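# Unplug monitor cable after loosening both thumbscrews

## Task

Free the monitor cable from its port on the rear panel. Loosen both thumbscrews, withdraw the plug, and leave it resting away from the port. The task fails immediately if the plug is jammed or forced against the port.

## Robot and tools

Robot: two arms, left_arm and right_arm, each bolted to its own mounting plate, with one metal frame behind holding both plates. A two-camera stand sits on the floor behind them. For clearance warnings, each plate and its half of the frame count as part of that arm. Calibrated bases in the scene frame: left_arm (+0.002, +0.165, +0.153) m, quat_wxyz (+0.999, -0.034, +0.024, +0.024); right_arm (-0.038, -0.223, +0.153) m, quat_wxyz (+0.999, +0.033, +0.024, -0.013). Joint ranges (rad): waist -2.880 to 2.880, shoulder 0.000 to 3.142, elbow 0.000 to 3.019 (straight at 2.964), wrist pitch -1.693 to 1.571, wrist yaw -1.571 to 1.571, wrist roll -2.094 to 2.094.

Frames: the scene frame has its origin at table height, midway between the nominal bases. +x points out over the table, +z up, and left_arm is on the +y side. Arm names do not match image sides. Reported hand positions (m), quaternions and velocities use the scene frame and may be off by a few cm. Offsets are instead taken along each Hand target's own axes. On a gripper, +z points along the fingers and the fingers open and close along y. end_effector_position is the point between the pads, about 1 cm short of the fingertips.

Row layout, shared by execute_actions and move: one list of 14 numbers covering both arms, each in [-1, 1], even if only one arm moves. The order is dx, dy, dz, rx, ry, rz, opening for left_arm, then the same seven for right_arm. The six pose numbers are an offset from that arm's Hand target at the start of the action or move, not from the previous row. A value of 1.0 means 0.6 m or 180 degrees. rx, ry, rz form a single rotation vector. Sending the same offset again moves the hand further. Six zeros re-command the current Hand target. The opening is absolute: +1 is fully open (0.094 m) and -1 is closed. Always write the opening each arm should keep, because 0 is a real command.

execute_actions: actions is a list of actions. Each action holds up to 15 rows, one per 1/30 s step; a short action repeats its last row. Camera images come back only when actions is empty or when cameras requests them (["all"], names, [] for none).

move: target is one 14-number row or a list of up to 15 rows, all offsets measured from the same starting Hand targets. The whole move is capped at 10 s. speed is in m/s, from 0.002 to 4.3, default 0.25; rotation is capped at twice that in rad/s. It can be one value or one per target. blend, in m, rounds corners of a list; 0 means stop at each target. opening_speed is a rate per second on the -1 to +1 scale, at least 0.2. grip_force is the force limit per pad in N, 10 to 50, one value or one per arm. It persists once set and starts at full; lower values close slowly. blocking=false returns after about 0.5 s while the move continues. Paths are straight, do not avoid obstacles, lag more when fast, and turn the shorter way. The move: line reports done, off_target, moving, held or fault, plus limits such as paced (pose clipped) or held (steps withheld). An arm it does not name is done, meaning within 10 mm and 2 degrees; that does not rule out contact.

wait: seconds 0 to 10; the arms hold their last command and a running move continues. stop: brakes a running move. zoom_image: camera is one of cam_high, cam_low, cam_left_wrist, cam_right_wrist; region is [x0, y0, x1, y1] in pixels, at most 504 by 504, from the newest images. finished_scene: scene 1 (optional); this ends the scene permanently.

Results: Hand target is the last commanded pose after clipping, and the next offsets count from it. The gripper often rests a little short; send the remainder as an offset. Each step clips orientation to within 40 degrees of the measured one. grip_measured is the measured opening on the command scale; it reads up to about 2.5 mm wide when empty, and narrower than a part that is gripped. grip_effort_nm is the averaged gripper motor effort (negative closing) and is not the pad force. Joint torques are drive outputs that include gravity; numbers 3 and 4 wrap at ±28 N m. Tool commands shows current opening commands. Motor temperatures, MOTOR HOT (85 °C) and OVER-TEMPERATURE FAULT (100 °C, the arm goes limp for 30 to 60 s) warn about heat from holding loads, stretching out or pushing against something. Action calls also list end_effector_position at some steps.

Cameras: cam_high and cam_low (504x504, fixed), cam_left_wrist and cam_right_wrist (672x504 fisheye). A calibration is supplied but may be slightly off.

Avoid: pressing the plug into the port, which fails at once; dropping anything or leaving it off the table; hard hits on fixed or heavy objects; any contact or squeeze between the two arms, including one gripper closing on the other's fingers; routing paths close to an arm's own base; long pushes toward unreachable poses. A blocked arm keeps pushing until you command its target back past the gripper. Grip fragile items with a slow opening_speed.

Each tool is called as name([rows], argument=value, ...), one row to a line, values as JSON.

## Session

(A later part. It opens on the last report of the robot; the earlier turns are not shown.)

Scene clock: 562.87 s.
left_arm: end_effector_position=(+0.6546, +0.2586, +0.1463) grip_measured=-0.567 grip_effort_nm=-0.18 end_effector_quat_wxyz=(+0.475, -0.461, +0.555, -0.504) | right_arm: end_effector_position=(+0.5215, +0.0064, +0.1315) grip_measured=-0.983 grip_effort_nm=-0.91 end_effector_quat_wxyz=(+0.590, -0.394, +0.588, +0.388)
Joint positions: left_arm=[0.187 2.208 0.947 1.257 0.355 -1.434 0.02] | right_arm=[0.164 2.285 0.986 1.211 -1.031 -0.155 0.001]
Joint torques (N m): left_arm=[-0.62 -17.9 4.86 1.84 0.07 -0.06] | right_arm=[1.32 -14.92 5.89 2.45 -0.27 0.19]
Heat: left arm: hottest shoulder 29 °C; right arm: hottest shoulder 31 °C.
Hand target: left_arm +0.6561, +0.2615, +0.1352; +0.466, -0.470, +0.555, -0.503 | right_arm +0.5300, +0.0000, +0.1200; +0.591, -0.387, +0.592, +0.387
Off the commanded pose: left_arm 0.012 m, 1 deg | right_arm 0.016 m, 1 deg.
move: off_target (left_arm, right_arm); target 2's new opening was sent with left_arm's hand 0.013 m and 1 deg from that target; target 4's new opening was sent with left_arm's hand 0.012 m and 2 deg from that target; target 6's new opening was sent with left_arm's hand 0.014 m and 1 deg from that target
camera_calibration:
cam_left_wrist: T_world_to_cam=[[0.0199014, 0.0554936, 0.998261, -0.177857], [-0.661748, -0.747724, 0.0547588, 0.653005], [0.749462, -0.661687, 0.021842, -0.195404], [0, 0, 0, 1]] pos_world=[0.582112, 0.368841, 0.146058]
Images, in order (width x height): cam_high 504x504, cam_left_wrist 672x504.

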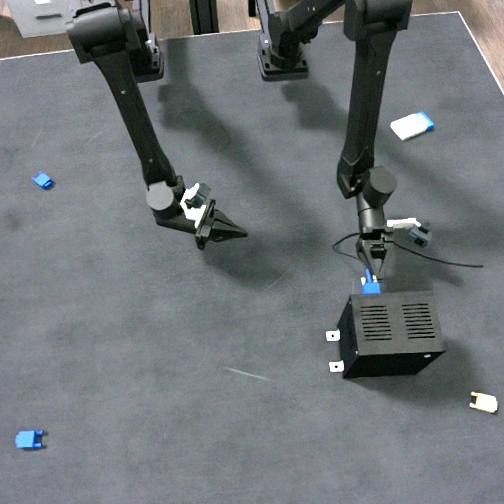

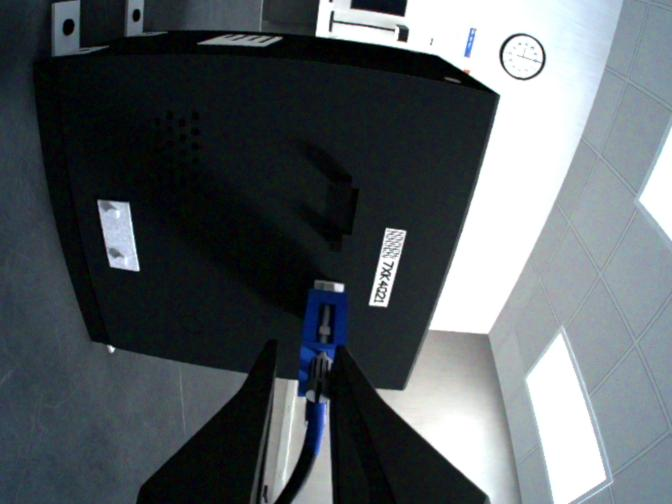

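move([
  [0, 0.0, 0, 0,0,0,-0.38, 0,0,0,0,0,0,-1],
  [0.0403, 0.0, 0, 0,0,0,-0.38, 0,0,0,0,0,0,-1],
  [0.0403, 0.0, 0, 0,0,0,-0.57, 0,0,0,0,0,0,-1],
  [0, 0.0, 0, 0,0,0,-0.57, 0,0,0,0,0,0,-1],
  [0, 0.0, 0, 0,0,0,-0.38, 0,0,0,0,0,0,-1],
  [0.0403, 0.0, 0, 0,0,0,-0.38, 0,0,0,0,0,0,-1],
  [0.0403, 0.0, 0, 0,0,0,-0.57, 0,0,0,0,0,0,-1],
  [0, 0.0, 0, 0,0,0,-0.57, 0,0,0,0,0,0,-1],
], speed=0.15, cameras=["cam_left_wrist","cam_high"])

zoom_image(camera="cam_left_wrist", region=[280, 340, 370, 430])

zoom_image(camera="cam_high", region=[350, 240, 410, 300])

Scene clock: 571.33 s.
left_arm: end_effector_position=(+0.6547, +0.2567, +0.1466) grip_measured=-0.567 grip_effort_nm=-0.18 end_effector_quat_wxyz=(+0.474, -0.460, +0.555, -0.505) | right_arm: end_effector_position=(+0.5215, +0.0064, +0.1315) grip_measured=-0.983 grip_effort_nm=-0.91 end_effector_quat_wxyz=(+0.590, -0.394, +0.588, +0.388)
Joint positions: left_arm=[0.184 2.208 0.947 1.258 0.356 -1.434 0.02] | right_arm=[0.164 2.285 0.986 1.211 -1.031 -0.155 0.001]
Joint torques (N m): left_arm=[-0.67 -18.08 4.88 1.84 0.05 -0.04] | right_arm=[1.32 -14.92 5.89 2.44 -0.27 0.19]
Heat: left arm: hottest shoulder 29 °C; right arm: hottest shoulder 31 °C.
Hand target: left_arm +0.6562, +0.2613, +0.1352; +0.466, -0.470, +0.555, -0.503 | right_arm +0.5300, +0.0000, +0.1200; +0.591, -0.387, +0.592, +0.387
Off the commanded pose: left_arm 0.012 m, 2 deg | right_arm 0.016 m, 1 deg.
move: off_target (left_arm, right_arm); target 3's new opening was sent with left_arm's hand 0.014 m and 1 deg from that target; target 5's new opening was sent with left_arm's hand 0.012 m and 2 deg from that target; target 7's new opening was sent with left_arm's hand 0.014 m and 1 deg from that target
camera_calibration:
cam_left_wrist: T_world_to_cam=[[0.0191082, 0.0553358, 0.998285, -0.177461], [-0.664318, -0.745494, 0.0540392, 0.652909], [0.747206, -0.664211, 0.0225155, -0.194699], [0, 0, 0, 1]] pos_world=[0.58261, 0.367239, 0.146258]
Images, in order (width x height): cam_high 504x504, cam_left_wrist 672x504.

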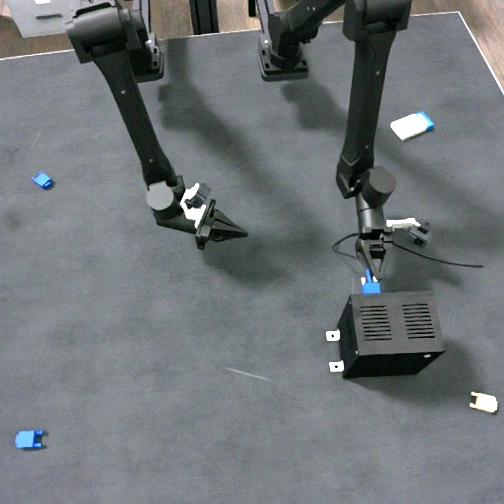

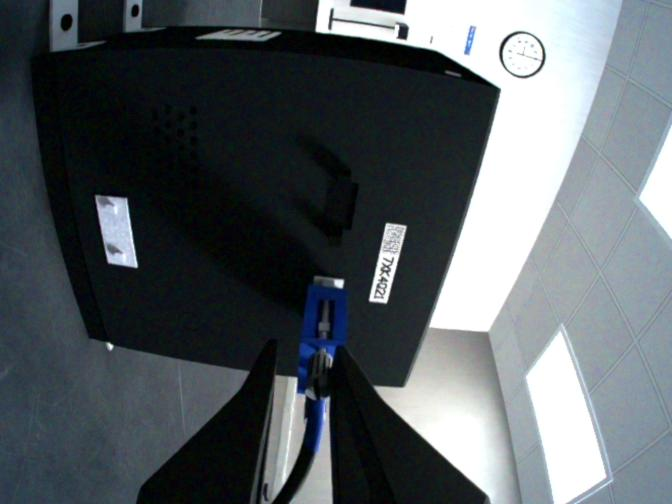

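Scaled by 5.600 from the camera's 672x504 image, which has a finer 960x720 frame.

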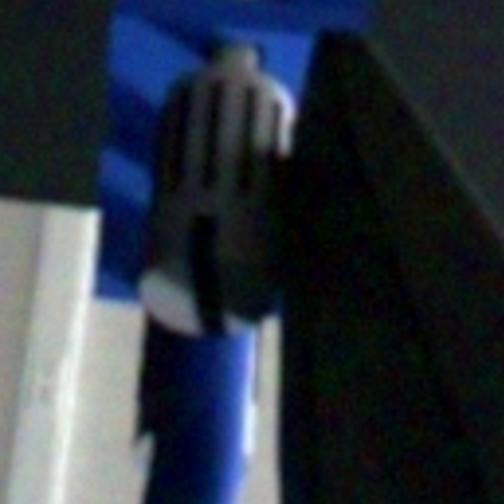

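Scaled by 8.400 from the camera's 504x504 image, which has a finer 720x720 frame.

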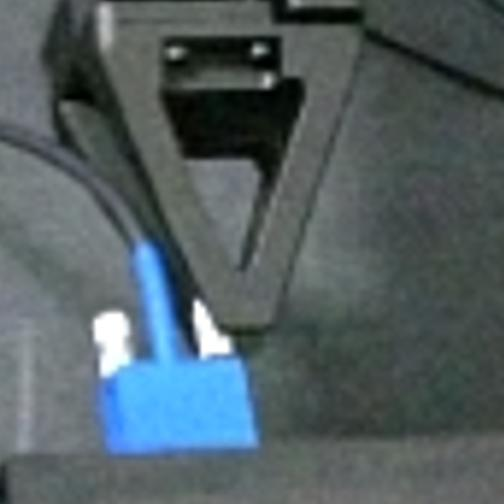

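move([
  [0, 0.0, 0, 0,0,0,-0.38, 0,0,0,0,0,0,-1],
  [0, 0.0, -0.1083, 0,0,0,-0.38, 0,0,0,0,0,0,-1],
  [0.0642, 0.0, -0.1083, 0,0,0,-0.38, 0,0,0,0,0,0,-1],
  [0.0642, 0.0, -0.0433, 0,0,0,-0.38, 0,0,0,0,0,0,-1],
], speed=0.12, cameras=["cam_left_wrist","cam_high","cam_right_wrist"])

zoom_image(camera="cam_left_wrist", region=[250, 210, 410, 370])

zoom_image(camera="cam_high", region=[350, 240, 410, 300])

zoom_image(camera="cam_right_wrist", region=[260, 60, 420, 170])

Scene clock: 587.17 s.
left_arm: end_effector_position=(+0.6157, +0.2284, +0.1335) grip_measured=-0.383 grip_effort_nm=0.13 end_effector_quat_wxyz=(+0.468, -0.470, +0.559, -0.498) | right_arm: end_effector_position=(+0.5215, +0.0064, +0.1315) grip_measured=-0.983 grip_effort_nm=-0.91 end_effector_quat_wxyz=(+0.590, -0.394, +0.588, +0.388)
Joint positions: left_arm=[0.141 2.205 0.828 1.347 0.302 -1.434 0.029] | right_arm=[0.164 2.285 0.986 1.211 -1.031 -0.155 0.001]
Joint torques (N m): left_arm=[-1.73 -17.32 4.97 1.84 -0.05 -0.07] | right_arm=[1.32 -14.92 5.91 2.44 -0.27 0.18]
Heat: left arm: hottest shoulder 29 °C; right arm: hottest shoulder 31 °C.
Hand target: left_arm +0.6256, +0.2263, +0.1351; +0.466, -0.470, +0.555, -0.503 | right_arm +0.5300, +0.0000, +0.1200; +0.591, -0.387, +0.592, +0.387
Off the commanded pose: left_arm 0.010 m, 1 deg | right_arm 0.016 m, 1 deg.
move: off_target (right_arm)
camera_calibration:
cam_left_wrist: T_world_to_cam=[[0.0459776, 0.0604007, 0.997115, -0.179537], [-0.655773, -0.751149, 0.0757394, 0.599715], [0.753557, -0.657363, 0.00507316, -0.187226], [0, 0, 0, 1]] pos_world=[0.542617, 0.338244, 0.134547]
cam_right_wrist: T_world_to_cam=[[0.884673, -0.436717, 0.163191, -0.490505], [-0.114376, -0.542646, -0.832138, 0.21127], [0.451964, 0.717505, -0.530014, -0.0452758], [0, 0, 0, 1]] pos_world=[0.478564, -0.0670817, 0.231855]
Images, in order (width x height): cam_high 504x504, cam_left_wrist 672x504, cam_right_wrist 672x504.

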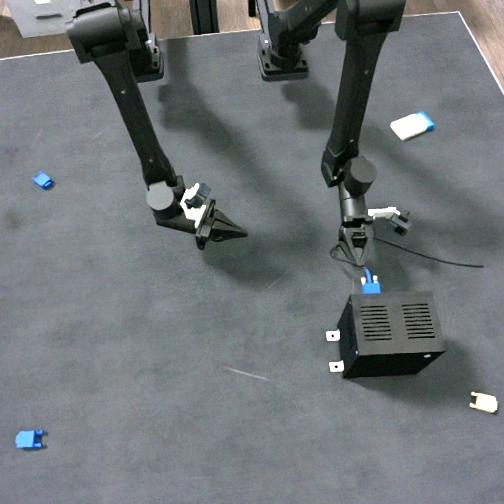

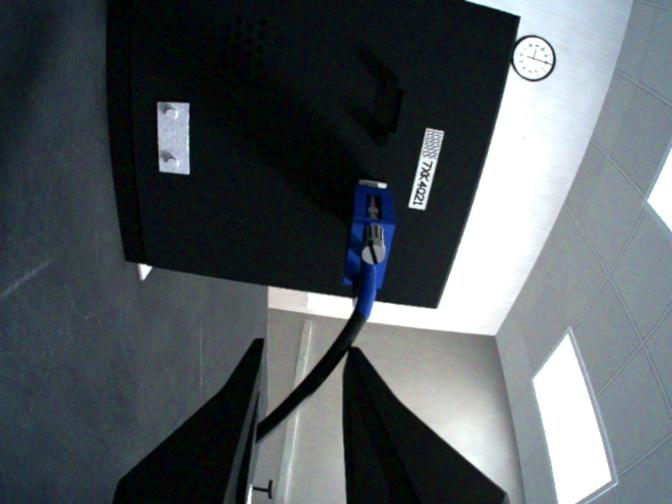

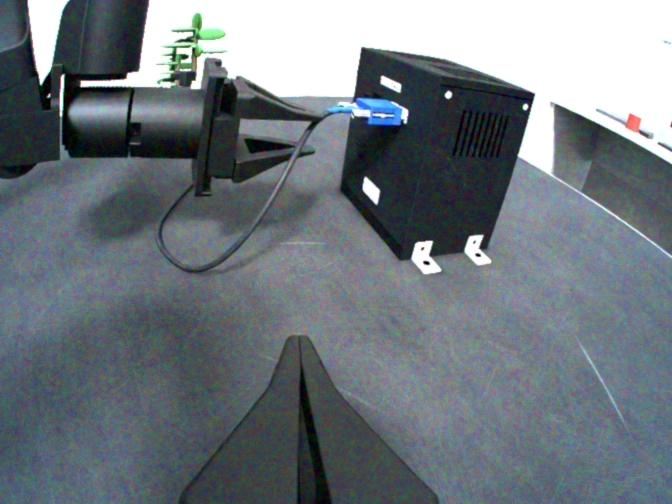

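Scaled by 3.150 from the camera's 672x504 image, which has a finer 960x720 frame.

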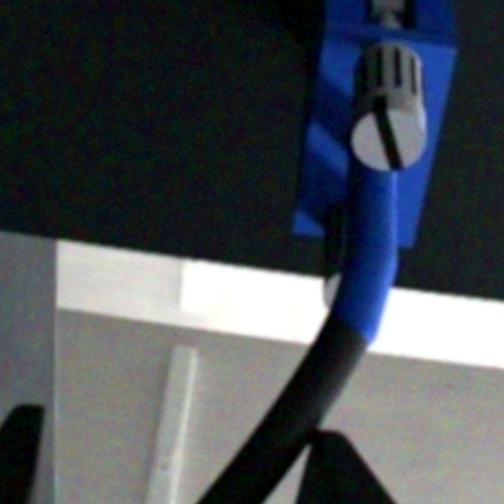

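Scaled by 8.400 from the camera's 504x504 image, which has a finer 720x720 frame.

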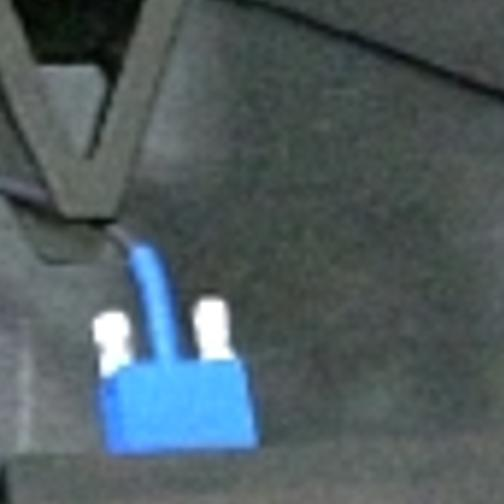

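Scaled by 3.150 from the camera's 672x504 image, which has a finer 960x720 frame.

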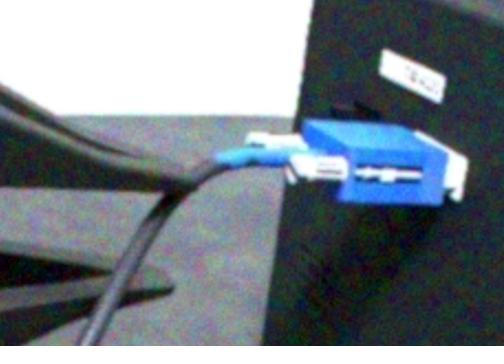

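move([
  [-0.002, -0.018, 0.047, 0,0,0,-0.38, 0,0,0,0,0,0,-1],
], speed=0.08, cameras=["cam_left_wrist","cam_high","cam_right_wrist"])

zoom_image(camera="cam_left_wrist", region=[250, 230, 410, 390])

zoom_image(camera="cam_right_wrist", region=[260, 60, 420, 170])

Scene clock: 593.07 s.
left_arm: end_effector_position=(+0.6398, +0.2205, +0.1342) grip_measured=-0.383 grip_effort_nm=0.13 end_effector_quat_wxyz=(+0.460, -0.472, +0.564, -0.497) | right_arm: end_effector_position=(+0.5215, +0.0064, +0.1315) grip_measured=-0.983 grip_effort_nm=-0.91 end_effector_quat_wxyz=(+0.590, -0.394, +0.588, +0.388)
Joint positions: left_arm=[0.118 2.205 0.89 1.269 0.288 -1.434 0.029] | right_arm=[0.164 2.285 0.986 1.211 -1.031 -0.155 0.001]
Joint torques (N m): left_arm=[-1.14 -19.31 6.32 1.78 -0.19 -0.07] | right_arm=[1.32 -14.86 5.9 2.44 -0.27 0.18]
Heat: left arm: hottest shoulder 30 °C; right arm: hottest shoulder 31 °C.
Hand target: left_arm +0.6543, +0.2235, +0.1442; +0.466, -0.470, +0.555, -0.503 | right_arm +0.5300, +0.0000, +0.1200; +0.591, -0.387, +0.592, +0.387
Off the commanded pose: left_arm 0.018 m, 1 deg | right_arm 0.016 m, 1 deg.
move: off_target (left_arm, right_arm)
camera_calibration:
cam_left_wrist: T_world_to_cam=[[0.0620645, 0.0626199, 0.996106, -0.191487], [-0.662089, -0.744236, 0.0880391, 0.610411], [0.746851, -0.664975, -0.0047307, -0.203228], [0, 0, 0, 1]] pos_world=[0.567812, 0.331139, 0.13604]
cam_right_wrist: T_world_to_cam=[[0.884673, -0.436717, 0.163191, -0.490505], [-0.114376, -0.542646, -0.832138, 0.21127], [0.451964, 0.717505, -0.530014, -0.0452758], [0, 0, 0, 1]] pos_world=[0.478564, -0.0670817, 0.231855]
Images, in order (width x height): cam_high 504x504, cam_left_wrist 672x504, cam_right_wrist 672x504.

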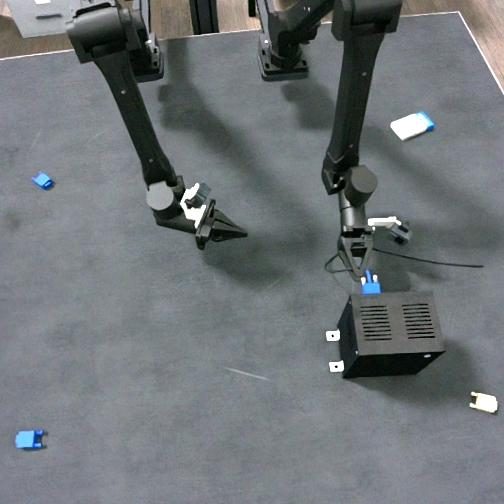

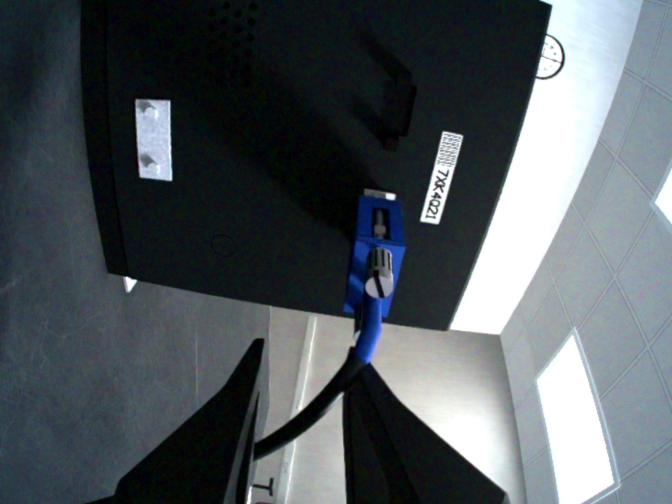

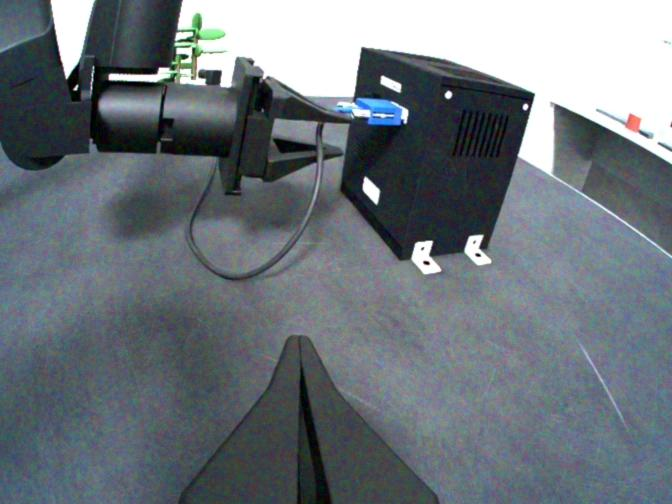

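Scaled by 3.150 from the camera's 672x504 image, which has a finer 960x720 frame.

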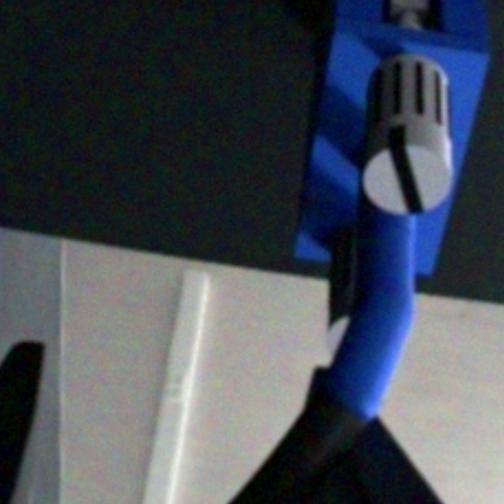

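Scaled by 3.150 from the camera's 672x504 image, which has a finer 960x720 frame.

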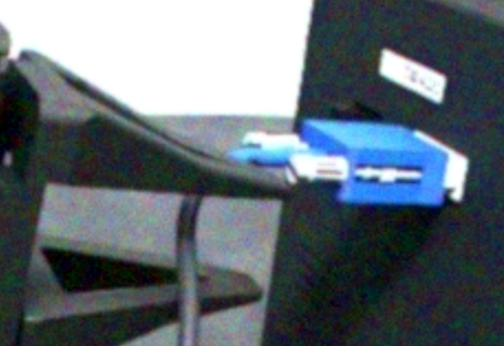

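move([
  [-0.0185, -0.0298, 0, 0,0,0,-0.38, 0,0,0,0,0,0,-1],
], speed=0.08, cameras=["cam_left_wrist"])

zoom_image(camera="cam_left_wrist", region=[250, 230, 410, 390])

Scene clock: 597.87 s.
left_arm: end_effector_position=(+0.6420, +0.2271, +0.1409) grip_measured=-0.383 grip_effort_nm=0.12 end_effector_quat_wxyz=(+0.454, -0.478, +0.567, -0.494) | right_arm: end_effector_position=(+0.5215, +0.0064, +0.1315) grip_measured=-0.983 grip_effort_nm=-0.91 end_effector_quat_wxyz=(+0.590, -0.394, +0.588, +0.388)
Joint positions: left_arm=[0.129 2.174 0.89 1.219 0.298 -1.434 0.029] | right_arm=[0.164 2.285 0.986 1.211 -1.031 -0.155 0.001]
Joint torques (N m): left_arm=[-0.91 -20.72 6.19 1.92 0.06 -0.06] | right_arm=[1.32 -14.92 5.9 2.44 -0.27 0.19]
Heat: left arm: hottest shoulder 30 °C; right arm: hottest shoulder 31 °C.
Hand target: left_arm +0.6566, +0.2336, +0.1626; +0.466, -0.470, +0.555, -0.503 | right_arm +0.5300, +0.0000, +0.1200; +0.591, -0.387, +0.592, +0.387
Off the commanded pose: left_arm 0.027 m, 2 deg | right_arm 0.016 m, 1 deg.
move: off_target (left_arm, right_arm)
camera_calibration:
cam_left_wrist: T_world_to_cam=[[0.0806683, 0.0664089, 0.994526, -0.211358], [-0.659962, -0.744174, 0.103223, 0.612679], [0.746955, -0.664677, -0.0162039, -0.199099], [0, 0, 0, 1]] pos_world=[0.570113, 0.337639, 0.143733]
Images, in order (width x height): cam_left_wrist 672x504.

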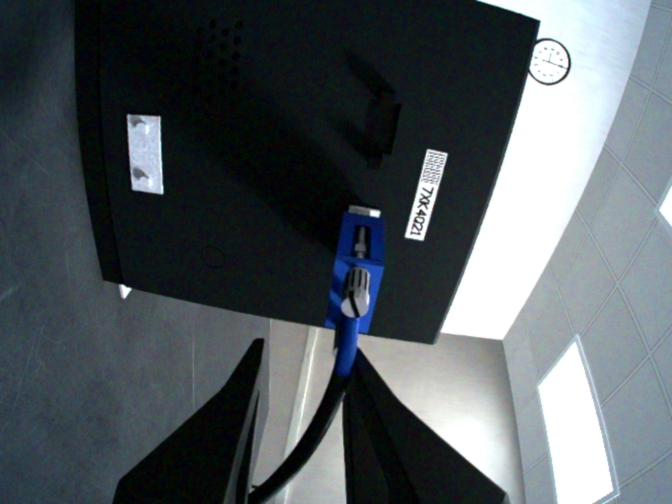

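Scaled by 3.150 from the camera's 672x504 image, which has a finer 960x720 frame.

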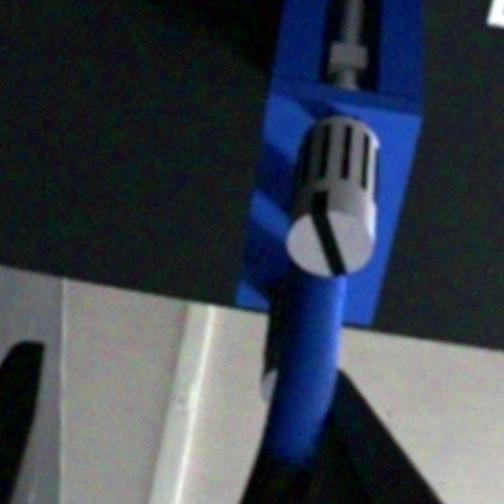

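move([
  [-0.001, -0.0062, 0.0177, 0.0048,0,0,-0.38, 0,0,0,0,0,0,-1],
], speed=0.06, cameras=["cam_left_wrist","cam_high","cam_right_wrist"])

zoom_image(camera="cam_left_wrist", region=[250, 230, 410, 390])

zoom_image(camera="cam_right_wrist", region=[290, 70, 410, 150])

zoom_image(camera="cam_high", region=[340, 240, 400, 300])

Scene clock: 601.43 s.
left_arm: end_effector_position=(+0.6460, +0.2280, +0.1436) grip_measured=-0.383 grip_effort_nm=0.13 end_effector_quat_wxyz=(+0.456, -0.476, +0.565, -0.496) | right_arm: end_effector_position=(+0.5215, +0.0064, +0.1315) grip_measured=-0.983 grip_effort_nm=-0.91 end_effector_quat_wxyz=(+0.590, -0.394, +0.588, +0.388)
Joint positions: left_arm=[0.129 2.174 0.9 1.216 0.298 -1.436 0.029] | right_arm=[0.164 2.285 0.986 1.211 -1.031 -0.155 0.001]
Joint torques (N m): left_arm=[-1.38 -20.25 7.84 1.95 -0.05 -0.1] | right_arm=[1.38 -14.92 5.89 2.44 -0.26 0.18]
Heat: left arm: hottest shoulder 30 °C; right arm: hottest shoulder 31 °C.
Hand target: left_arm +0.6675, +0.2327, +0.1658; +0.470, -0.466, +0.551, -0.508 | right_arm +0.5300, +0.0000, +0.1200; +0.591, -0.387, +0.592, +0.387
Off the commanded pose: left_arm 0.031 m, 3 deg | right_arm 0.016 m, 1 deg.
move: off_target (left_arm, right_arm)
camera_calibration:
cam_left_wrist: T_world_to_cam=[[0.073452, 0.0666354, 0.99507, -0.209924], [-0.660237, -0.744558, 0.0985957, 0.616518], [0.747457, -0.664224, -0.0106941, -0.202615], [0, 0, 0, 1]] pos_world=[0.573913, 0.33844, 0.145937]
cam_right_wrist: T_world_to_cam=[[0.884673, -0.436717, 0.163191, -0.490505], [-0.114376, -0.542646, -0.832138, 0.21127], [0.451964, 0.717505, -0.530014, -0.0452758], [0, 0, 0, 1]] pos_world=[0.478564, -0.0670817, 0.231855]
Images, in order (width x height): cam_high 504x504, cam_left_wrist 672x504, cam_right_wrist 672x504.

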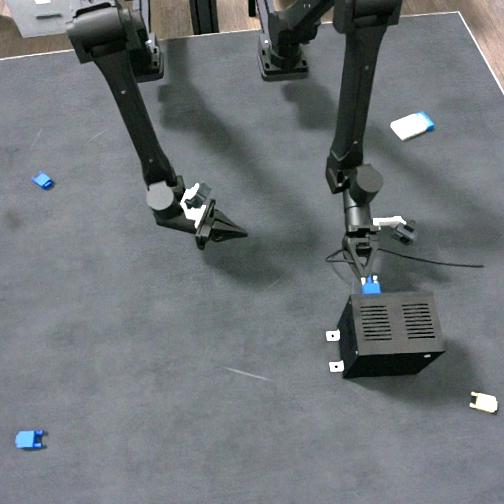

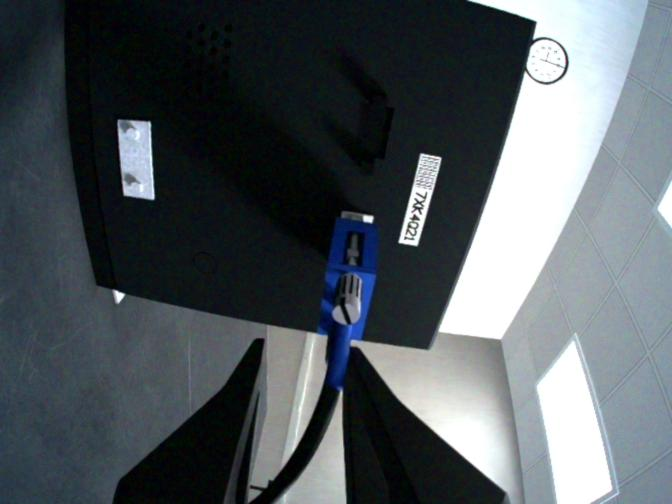

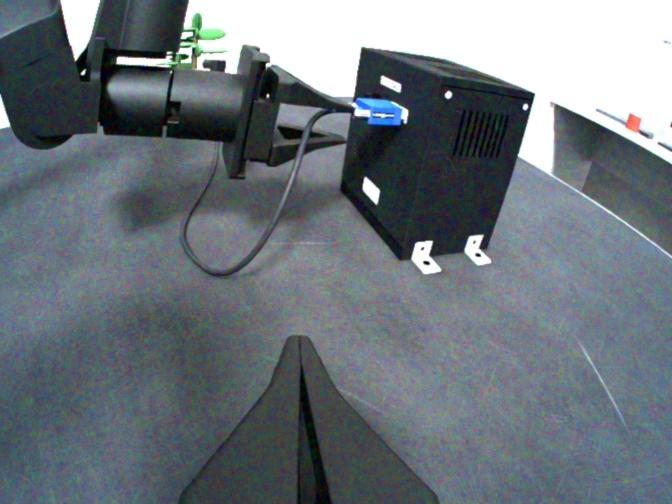

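Scaled by 3.150 from the camera's 672x504 image, which has a finer 960x720 frame.

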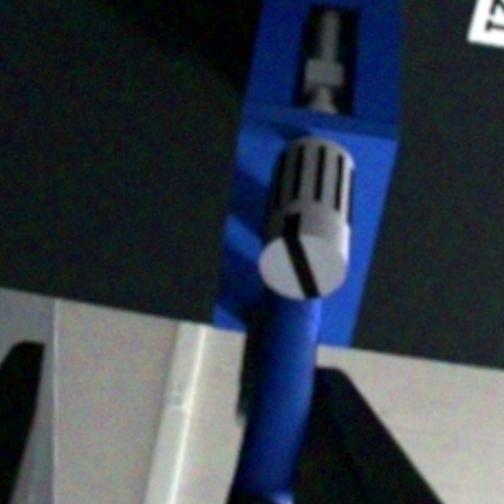

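Scaled by 4.200 from the camera's 672x504 image, which has a finer 960x720 frame.

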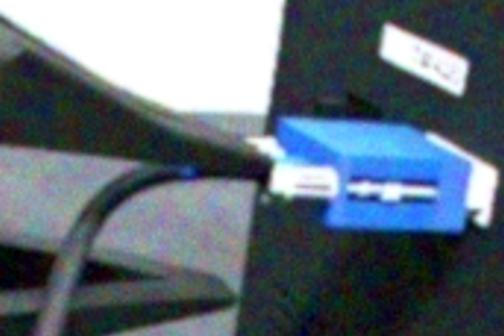

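Scaled by 8.400 from the camera's 504x504 image, which has a finer 720x720 frame.

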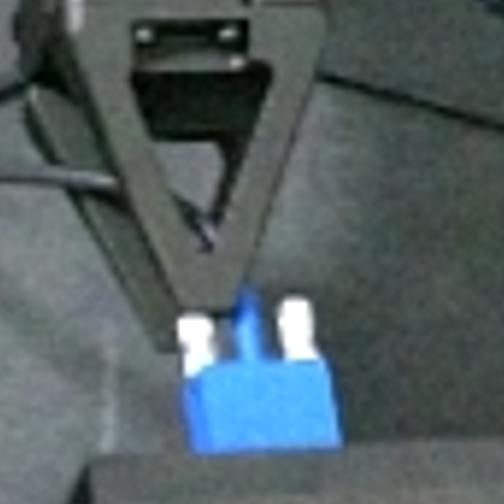

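move([
  [0, 0, -0.020, 0,0,0,-0.38, 0,0,0,0,0,0,-1],
  [0, 0, -0.020, 0,0,0,-0.2, 0,0,0,0,0,0,-1],
  [0, 0, 0.0, 0,0,0,-0.2, 0,0,0,0,0,0,-1],
], speed=0.06, cameras=["cam_left_wrist","cam_high","cam_right_wrist"])

zoom_image(camera="cam_left_wrist", region=[250, 230, 410, 390])

zoom_image(camera="cam_right_wrist", region=[290, 70, 410, 150])

zoom_image(camera="cam_high", region=[340, 240, 400, 300])

Scene clock: 606.93 s.
left_arm: end_effector_position=(+0.6538, +0.2308, +0.1498) grip_measured=-0.203 grip_effort_nm=0.14 end_effector_quat_wxyz=(+0.462, -0.472, +0.561, -0.498) | right_arm: end_effector_position=(+0.5215, +0.0064, +0.1315) grip_measured=-0.983 grip_effort_nm=-0.91 end_effector_quat_wxyz=(+0.590, -0.394, +0.588, +0.388)
Joint positions: left_arm=[0.131 2.173 0.921 1.213 0.298 -1.437 0.037] | right_arm=[0.164 2.285 0.986 1.211 -1.031 -0.155 0.001]
Joint torques (N m): left_arm=[-1.26 -20.19 6.56 2.14 -0.09 -0.08] | right_arm=[1.26 -14.97 5.9 2.45 -0.26 0.19]
Heat: left arm: hottest shoulder 30 °C; right arm: hottest shoulder 31 °C.
Hand target: left_arm +0.6674, +0.2328, +0.1656; +0.470, -0.467, +0.551, -0.508 | right_arm +0.5300, +0.0000, +0.1200; +0.591, -0.387, +0.592, +0.387
Off the commanded pose: left_arm 0.021 m, 2 deg | right_arm 0.016 m, 1 deg.
move: off_target (left_arm, right_arm); target 2's new opening was sent with left_arm's hand 0.026 m and 3 deg from that target
camera_calibration:
cam_left_wrist: T_world_to_cam=[[0.0563278, 0.0647607, 0.99631, -0.205429], [-0.659854, -0.746476, 0.0858272, 0.625329], [0.74928, -0.662253, 0.00068524, -0.209823], [0, 0, 0, 1]] pos_world=[0.581414, 0.341141, 0.151144]
cam_right_wrist: T_world_to_cam=[[0.884673, -0.436717, 0.163191, -0.490505], [-0.114376, -0.542646, -0.832138, 0.21127], [0.451964, 0.717505, -0.530014, -0.0452758], [0, 0, 0, 1]] pos_world=[0.478564, -0.0670817, 0.231855]
Images, in order (width x height): cam_high 504x504, cam_left_wrist 672x504, cam_right_wrist 672x504.

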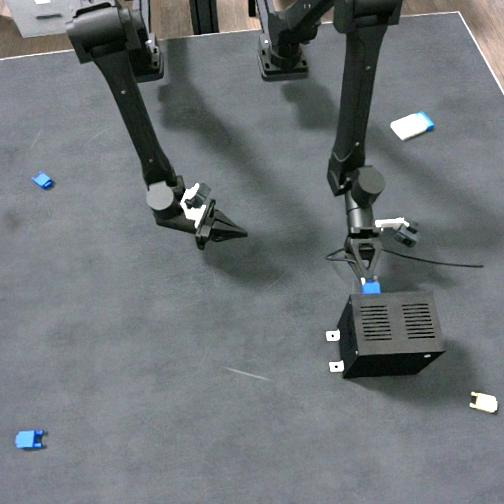

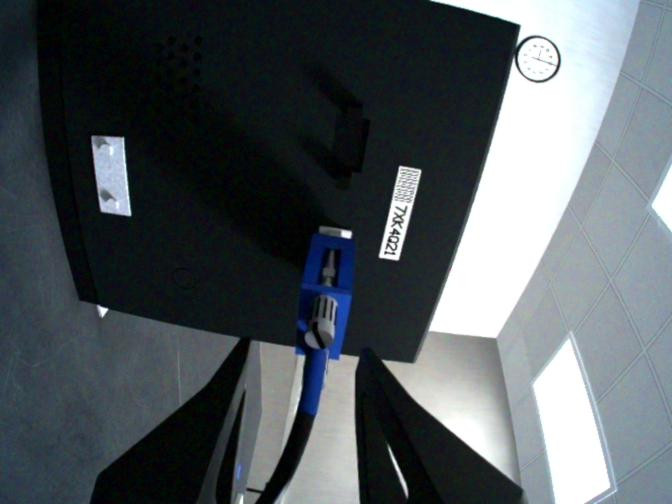

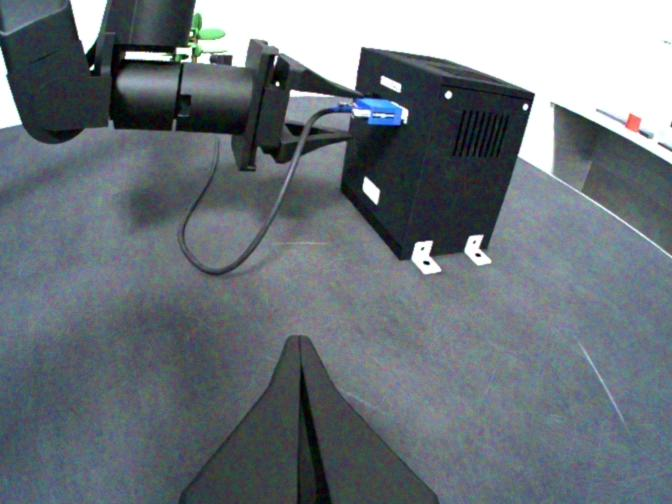

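Scaled by 3.150 from the camera's 672x504 image, which has a finer 960x720 frame.

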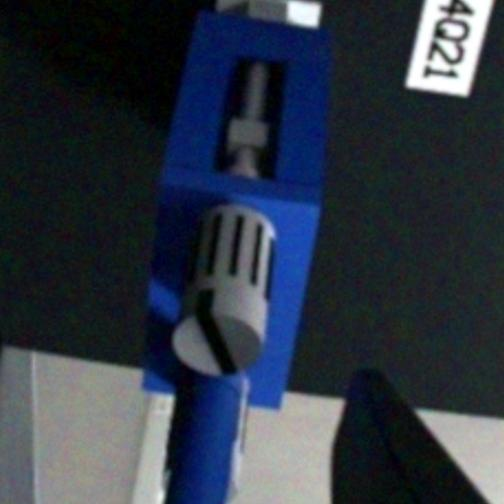

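Scaled by 4.200 from the camera's 672x504 image, which has a finer 960x720 frame.

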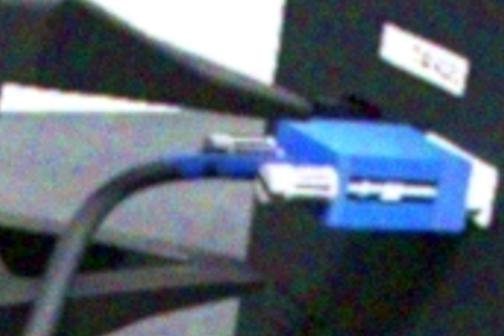

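Scaled by 8.400 from the camera's 504x504 image, which has a finer 720x720 frame.

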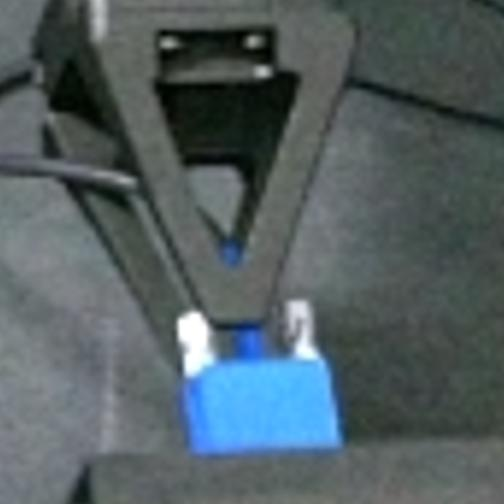

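move([
  [0.031, 0.0083, 0.003, -0.0057,0,0,-0.2, 0,0,0,0,0,0,-1],
], speed=0.06, cameras=["cam_left_wrist","cam_high","cam_right_wrist"])

zoom_image(camera="cam_left_wrist", region=[250, 230, 410, 390])

zoom_image(camera="cam_right_wrist", region=[290, 70, 410, 150])

zoom_image(camera="cam_high", region=[340, 240, 400, 300])

Scene clock: 613.10 s.
left_arm: end_effector_position=(+0.6561, +0.2195, +0.1491) grip_measured=-0.203 grip_effort_nm=0.14 end_effector_quat_wxyz=(+0.464, -0.477, +0.560, -0.494) | right_arm: end_effector_position=(+0.5215, +0.0064, +0.1315) grip_measured=-0.983 grip_effort_nm=-0.91 end_effector_quat_wxyz=(+0.590, -0.394, +0.588, +0.388)
Joint positions: left_arm=[0.103 2.173 0.921 1.207 0.258 -1.437 0.037] | right_arm=[0.164 2.285 0.986 1.211 -1.031 -0.155 0.001]
Joint torques (N m): left_arm=[-2.2 -19.9 5.94 1.91 0.01 -0.04] | right_arm=[1.32 -14.92 5.89 2.44 -0.26 0.19]
Heat: left arm: hottest shoulder 30 °C; right arm: hottest shoulder 31 °C.
Hand target: left_arm +0.6667, +0.2144, +0.1597; +0.466, -0.471, +0.556, -0.503 | right_arm +0.5300, +0.0000, +0.1200; +0.591, -0.387, +0.592, +0.387
Off the commanded pose: left_arm 0.016 m, 1 deg | right_arm 0.016 m, 1 deg.
move: off_target (left_arm, right_arm)
camera_calibration:
cam_left_wrist: T_world_to_cam=[[0.0619399, 0.0640485, 0.996023, -0.207583], [-0.650194, -0.754543, 0.0889541, 0.613455], [0.75724, -0.653117, -0.00509241, -0.225422], [0, 0, 0, 1]] pos_world=[0.582421, 0.328947, 0.15104]
cam_right_wrist: T_world_to_cam=[[0.884673, -0.436717, 0.163191, -0.490505], [-0.114376, -0.542646, -0.832138, 0.21127], [0.451964, 0.717505, -0.530014, -0.0452758], [0, 0, 0, 1]] pos_world=[0.478564, -0.0670817, 0.231855]
Images, in order (width x height): cam_high 504x504, cam_left_wrist 672x504, cam_right_wrist 672x504.

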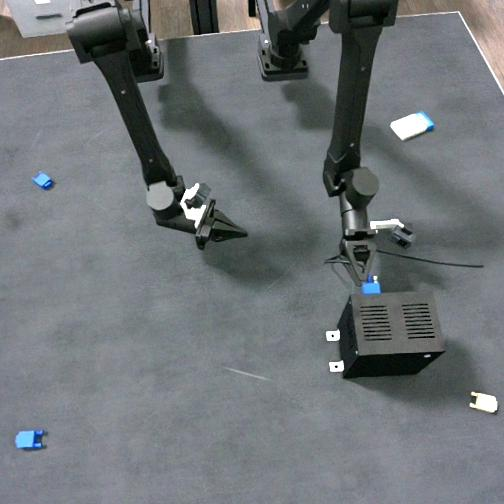

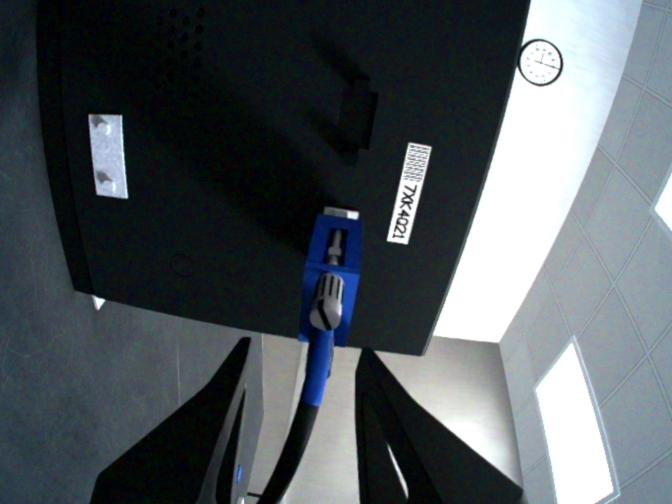

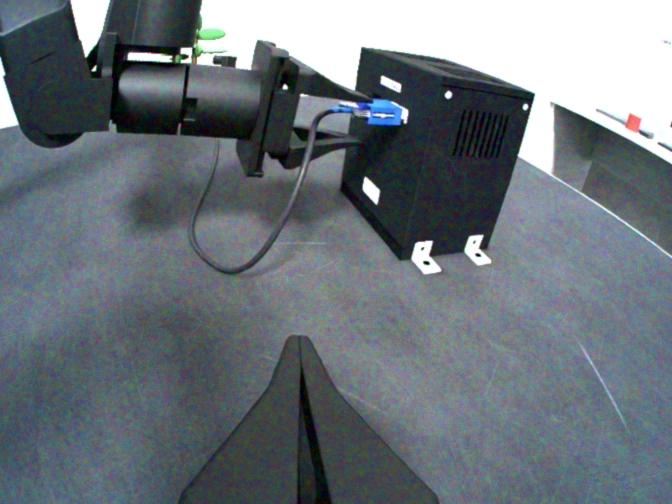

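Scaled by 3.150 from the camera's 672x504 image, which has a finer 960x720 frame.

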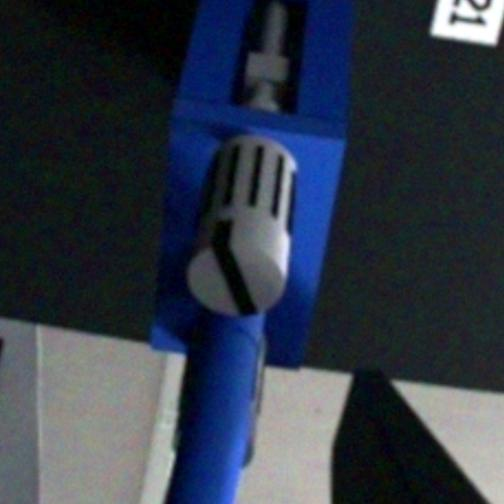

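Scaled by 4.200 from the camera's 672x504 image, which has a finer 960x720 frame.

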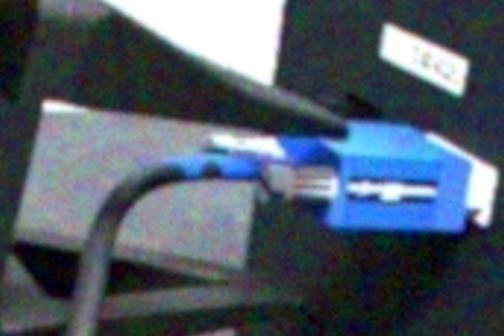

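Scaled by 8.400 from the camera's 504x504 image, which has a finer 720x720 frame.

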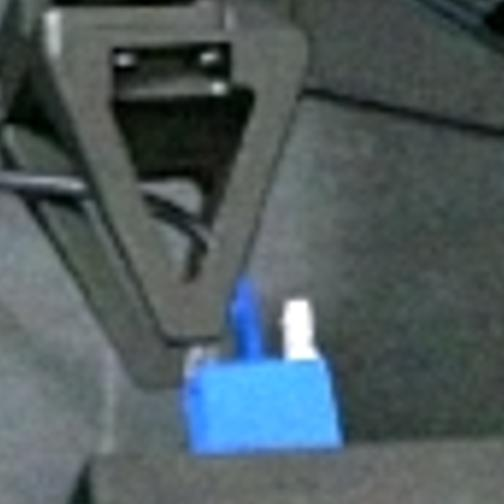

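move([
  [0.002, 0, -0.0200, 0,0,0,-0.5, 0,0,0,0,0,0,-1],
  [0.002, 0, -0.0200, 0,0,0,-0.64, 0,0,0,0,0,0,-1],
], speed=0.06, opening_speed=0.5, cameras=["cam_left_wrist","cam_high","cam_right_wrist"])

zoom_image(camera="cam_left_wrist", region=[250, 230, 410, 390])

zoom_image(camera="cam_right_wrist", region=[290, 70, 410, 150])

zoom_image(camera="cam_high", region=[340, 240, 400, 300])

Scene clock: 621.07 s.
left_arm: end_effector_position=(+0.6544, +0.2190, +0.1496) grip_measured=-0.636 grip_effort_nm=-0.19 end_effector_quat_wxyz=(+0.464, -0.476, +0.560, -0.494) | right_arm: end_effector_position=(+0.5215, +0.0064, +0.1315) grip_measured=-0.983 grip_effort_nm=-0.91 end_effector_quat_wxyz=(+0.590, -0.394, +0.588, +0.388)
Joint positions: left_arm=[0.103 2.171 0.915 1.211 0.259 -1.437 0.017] | right_arm=[0.164 2.285 0.986 1.211 -1.031 -0.155 0.001]
Joint torques (N m): left_arm=[-1.85 -20.48 3.47 2.92 0.08 -0.05] | right_arm=[1.26 -14.97 5.91 2.41 -0.27 0.18]
Heat: left arm: hottest shoulder 30 °C; right arm: hottest shoulder 31 °C.
Hand target: left_arm +0.6546, +0.2147, +0.1605; +0.466, -0.471, +0.556, -0.503 | right_arm +0.5300, +0.0000, +0.1200; +0.591, -0.387, +0.592, +0.387
Off the commanded pose: left_arm 0.012 m, 1 deg | right_arm 0.016 m, 1 deg.
move: off_target (left_arm, right_arm); target 2's new opening was sent with left_arm's hand 0.014 m and 2 deg from that target
camera_calibration:
cam_left_wrist: T_world_to_cam=[[0.0614656, 0.0640372, 0.996053, -0.207588], [-0.651369, -0.753566, 0.0886429, 0.61255], [0.756268, -0.654246, -0.00460653, -0.223683], [0, 0, 0, 1]] pos_world=[0.58092, 0.328546, 0.15144]
cam_right_wrist: T_world_to_cam=[[0.884673, -0.436717, 0.163191, -0.490505], [-0.114376, -0.542646, -0.832138, 0.21127], [0.451964, 0.717505, -0.530014, -0.0452758], [0, 0, 0, 1]] pos_world=[0.478564, -0.0670817, 0.231855]
Images, in order (width x height): cam_high 504x504, cam_left_wrist 672x504, cam_right_wrist 672x504.

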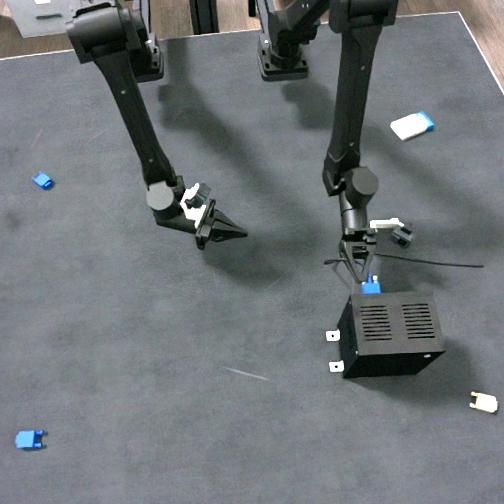

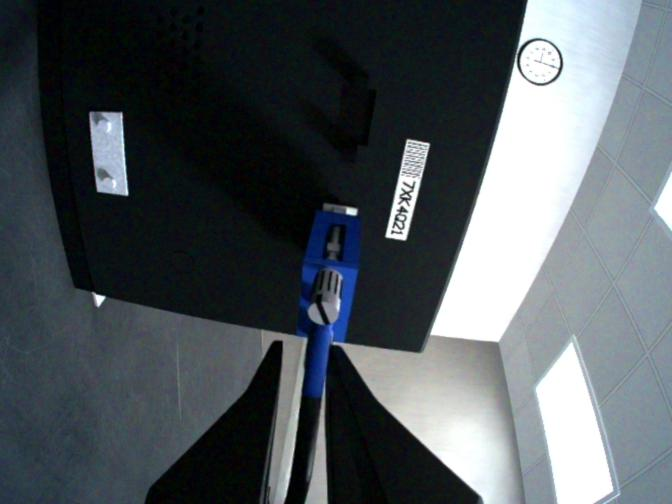

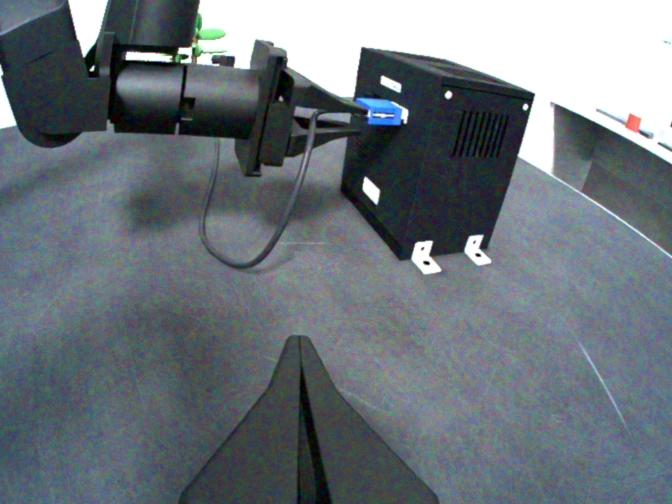

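Scaled by 3.150 from the camera's 672x504 image, which has a finer 960x720 frame.

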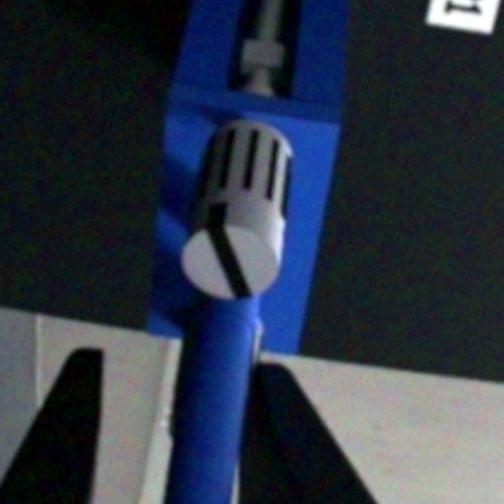

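Scaled by 4.200 from the camera's 672x504 image, which has a finer 960x720 frame.

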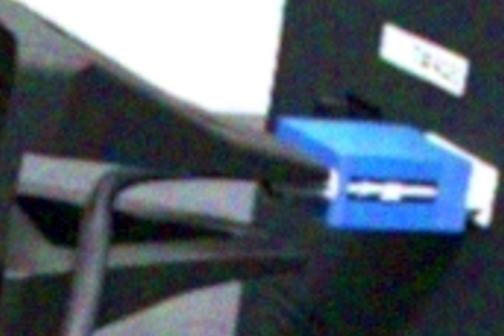

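Scaled by 8.400 from the camera's 504x504 image, which has a finer 720x720 frame.

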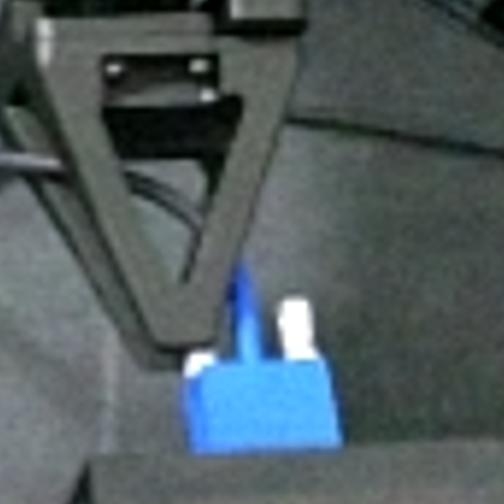

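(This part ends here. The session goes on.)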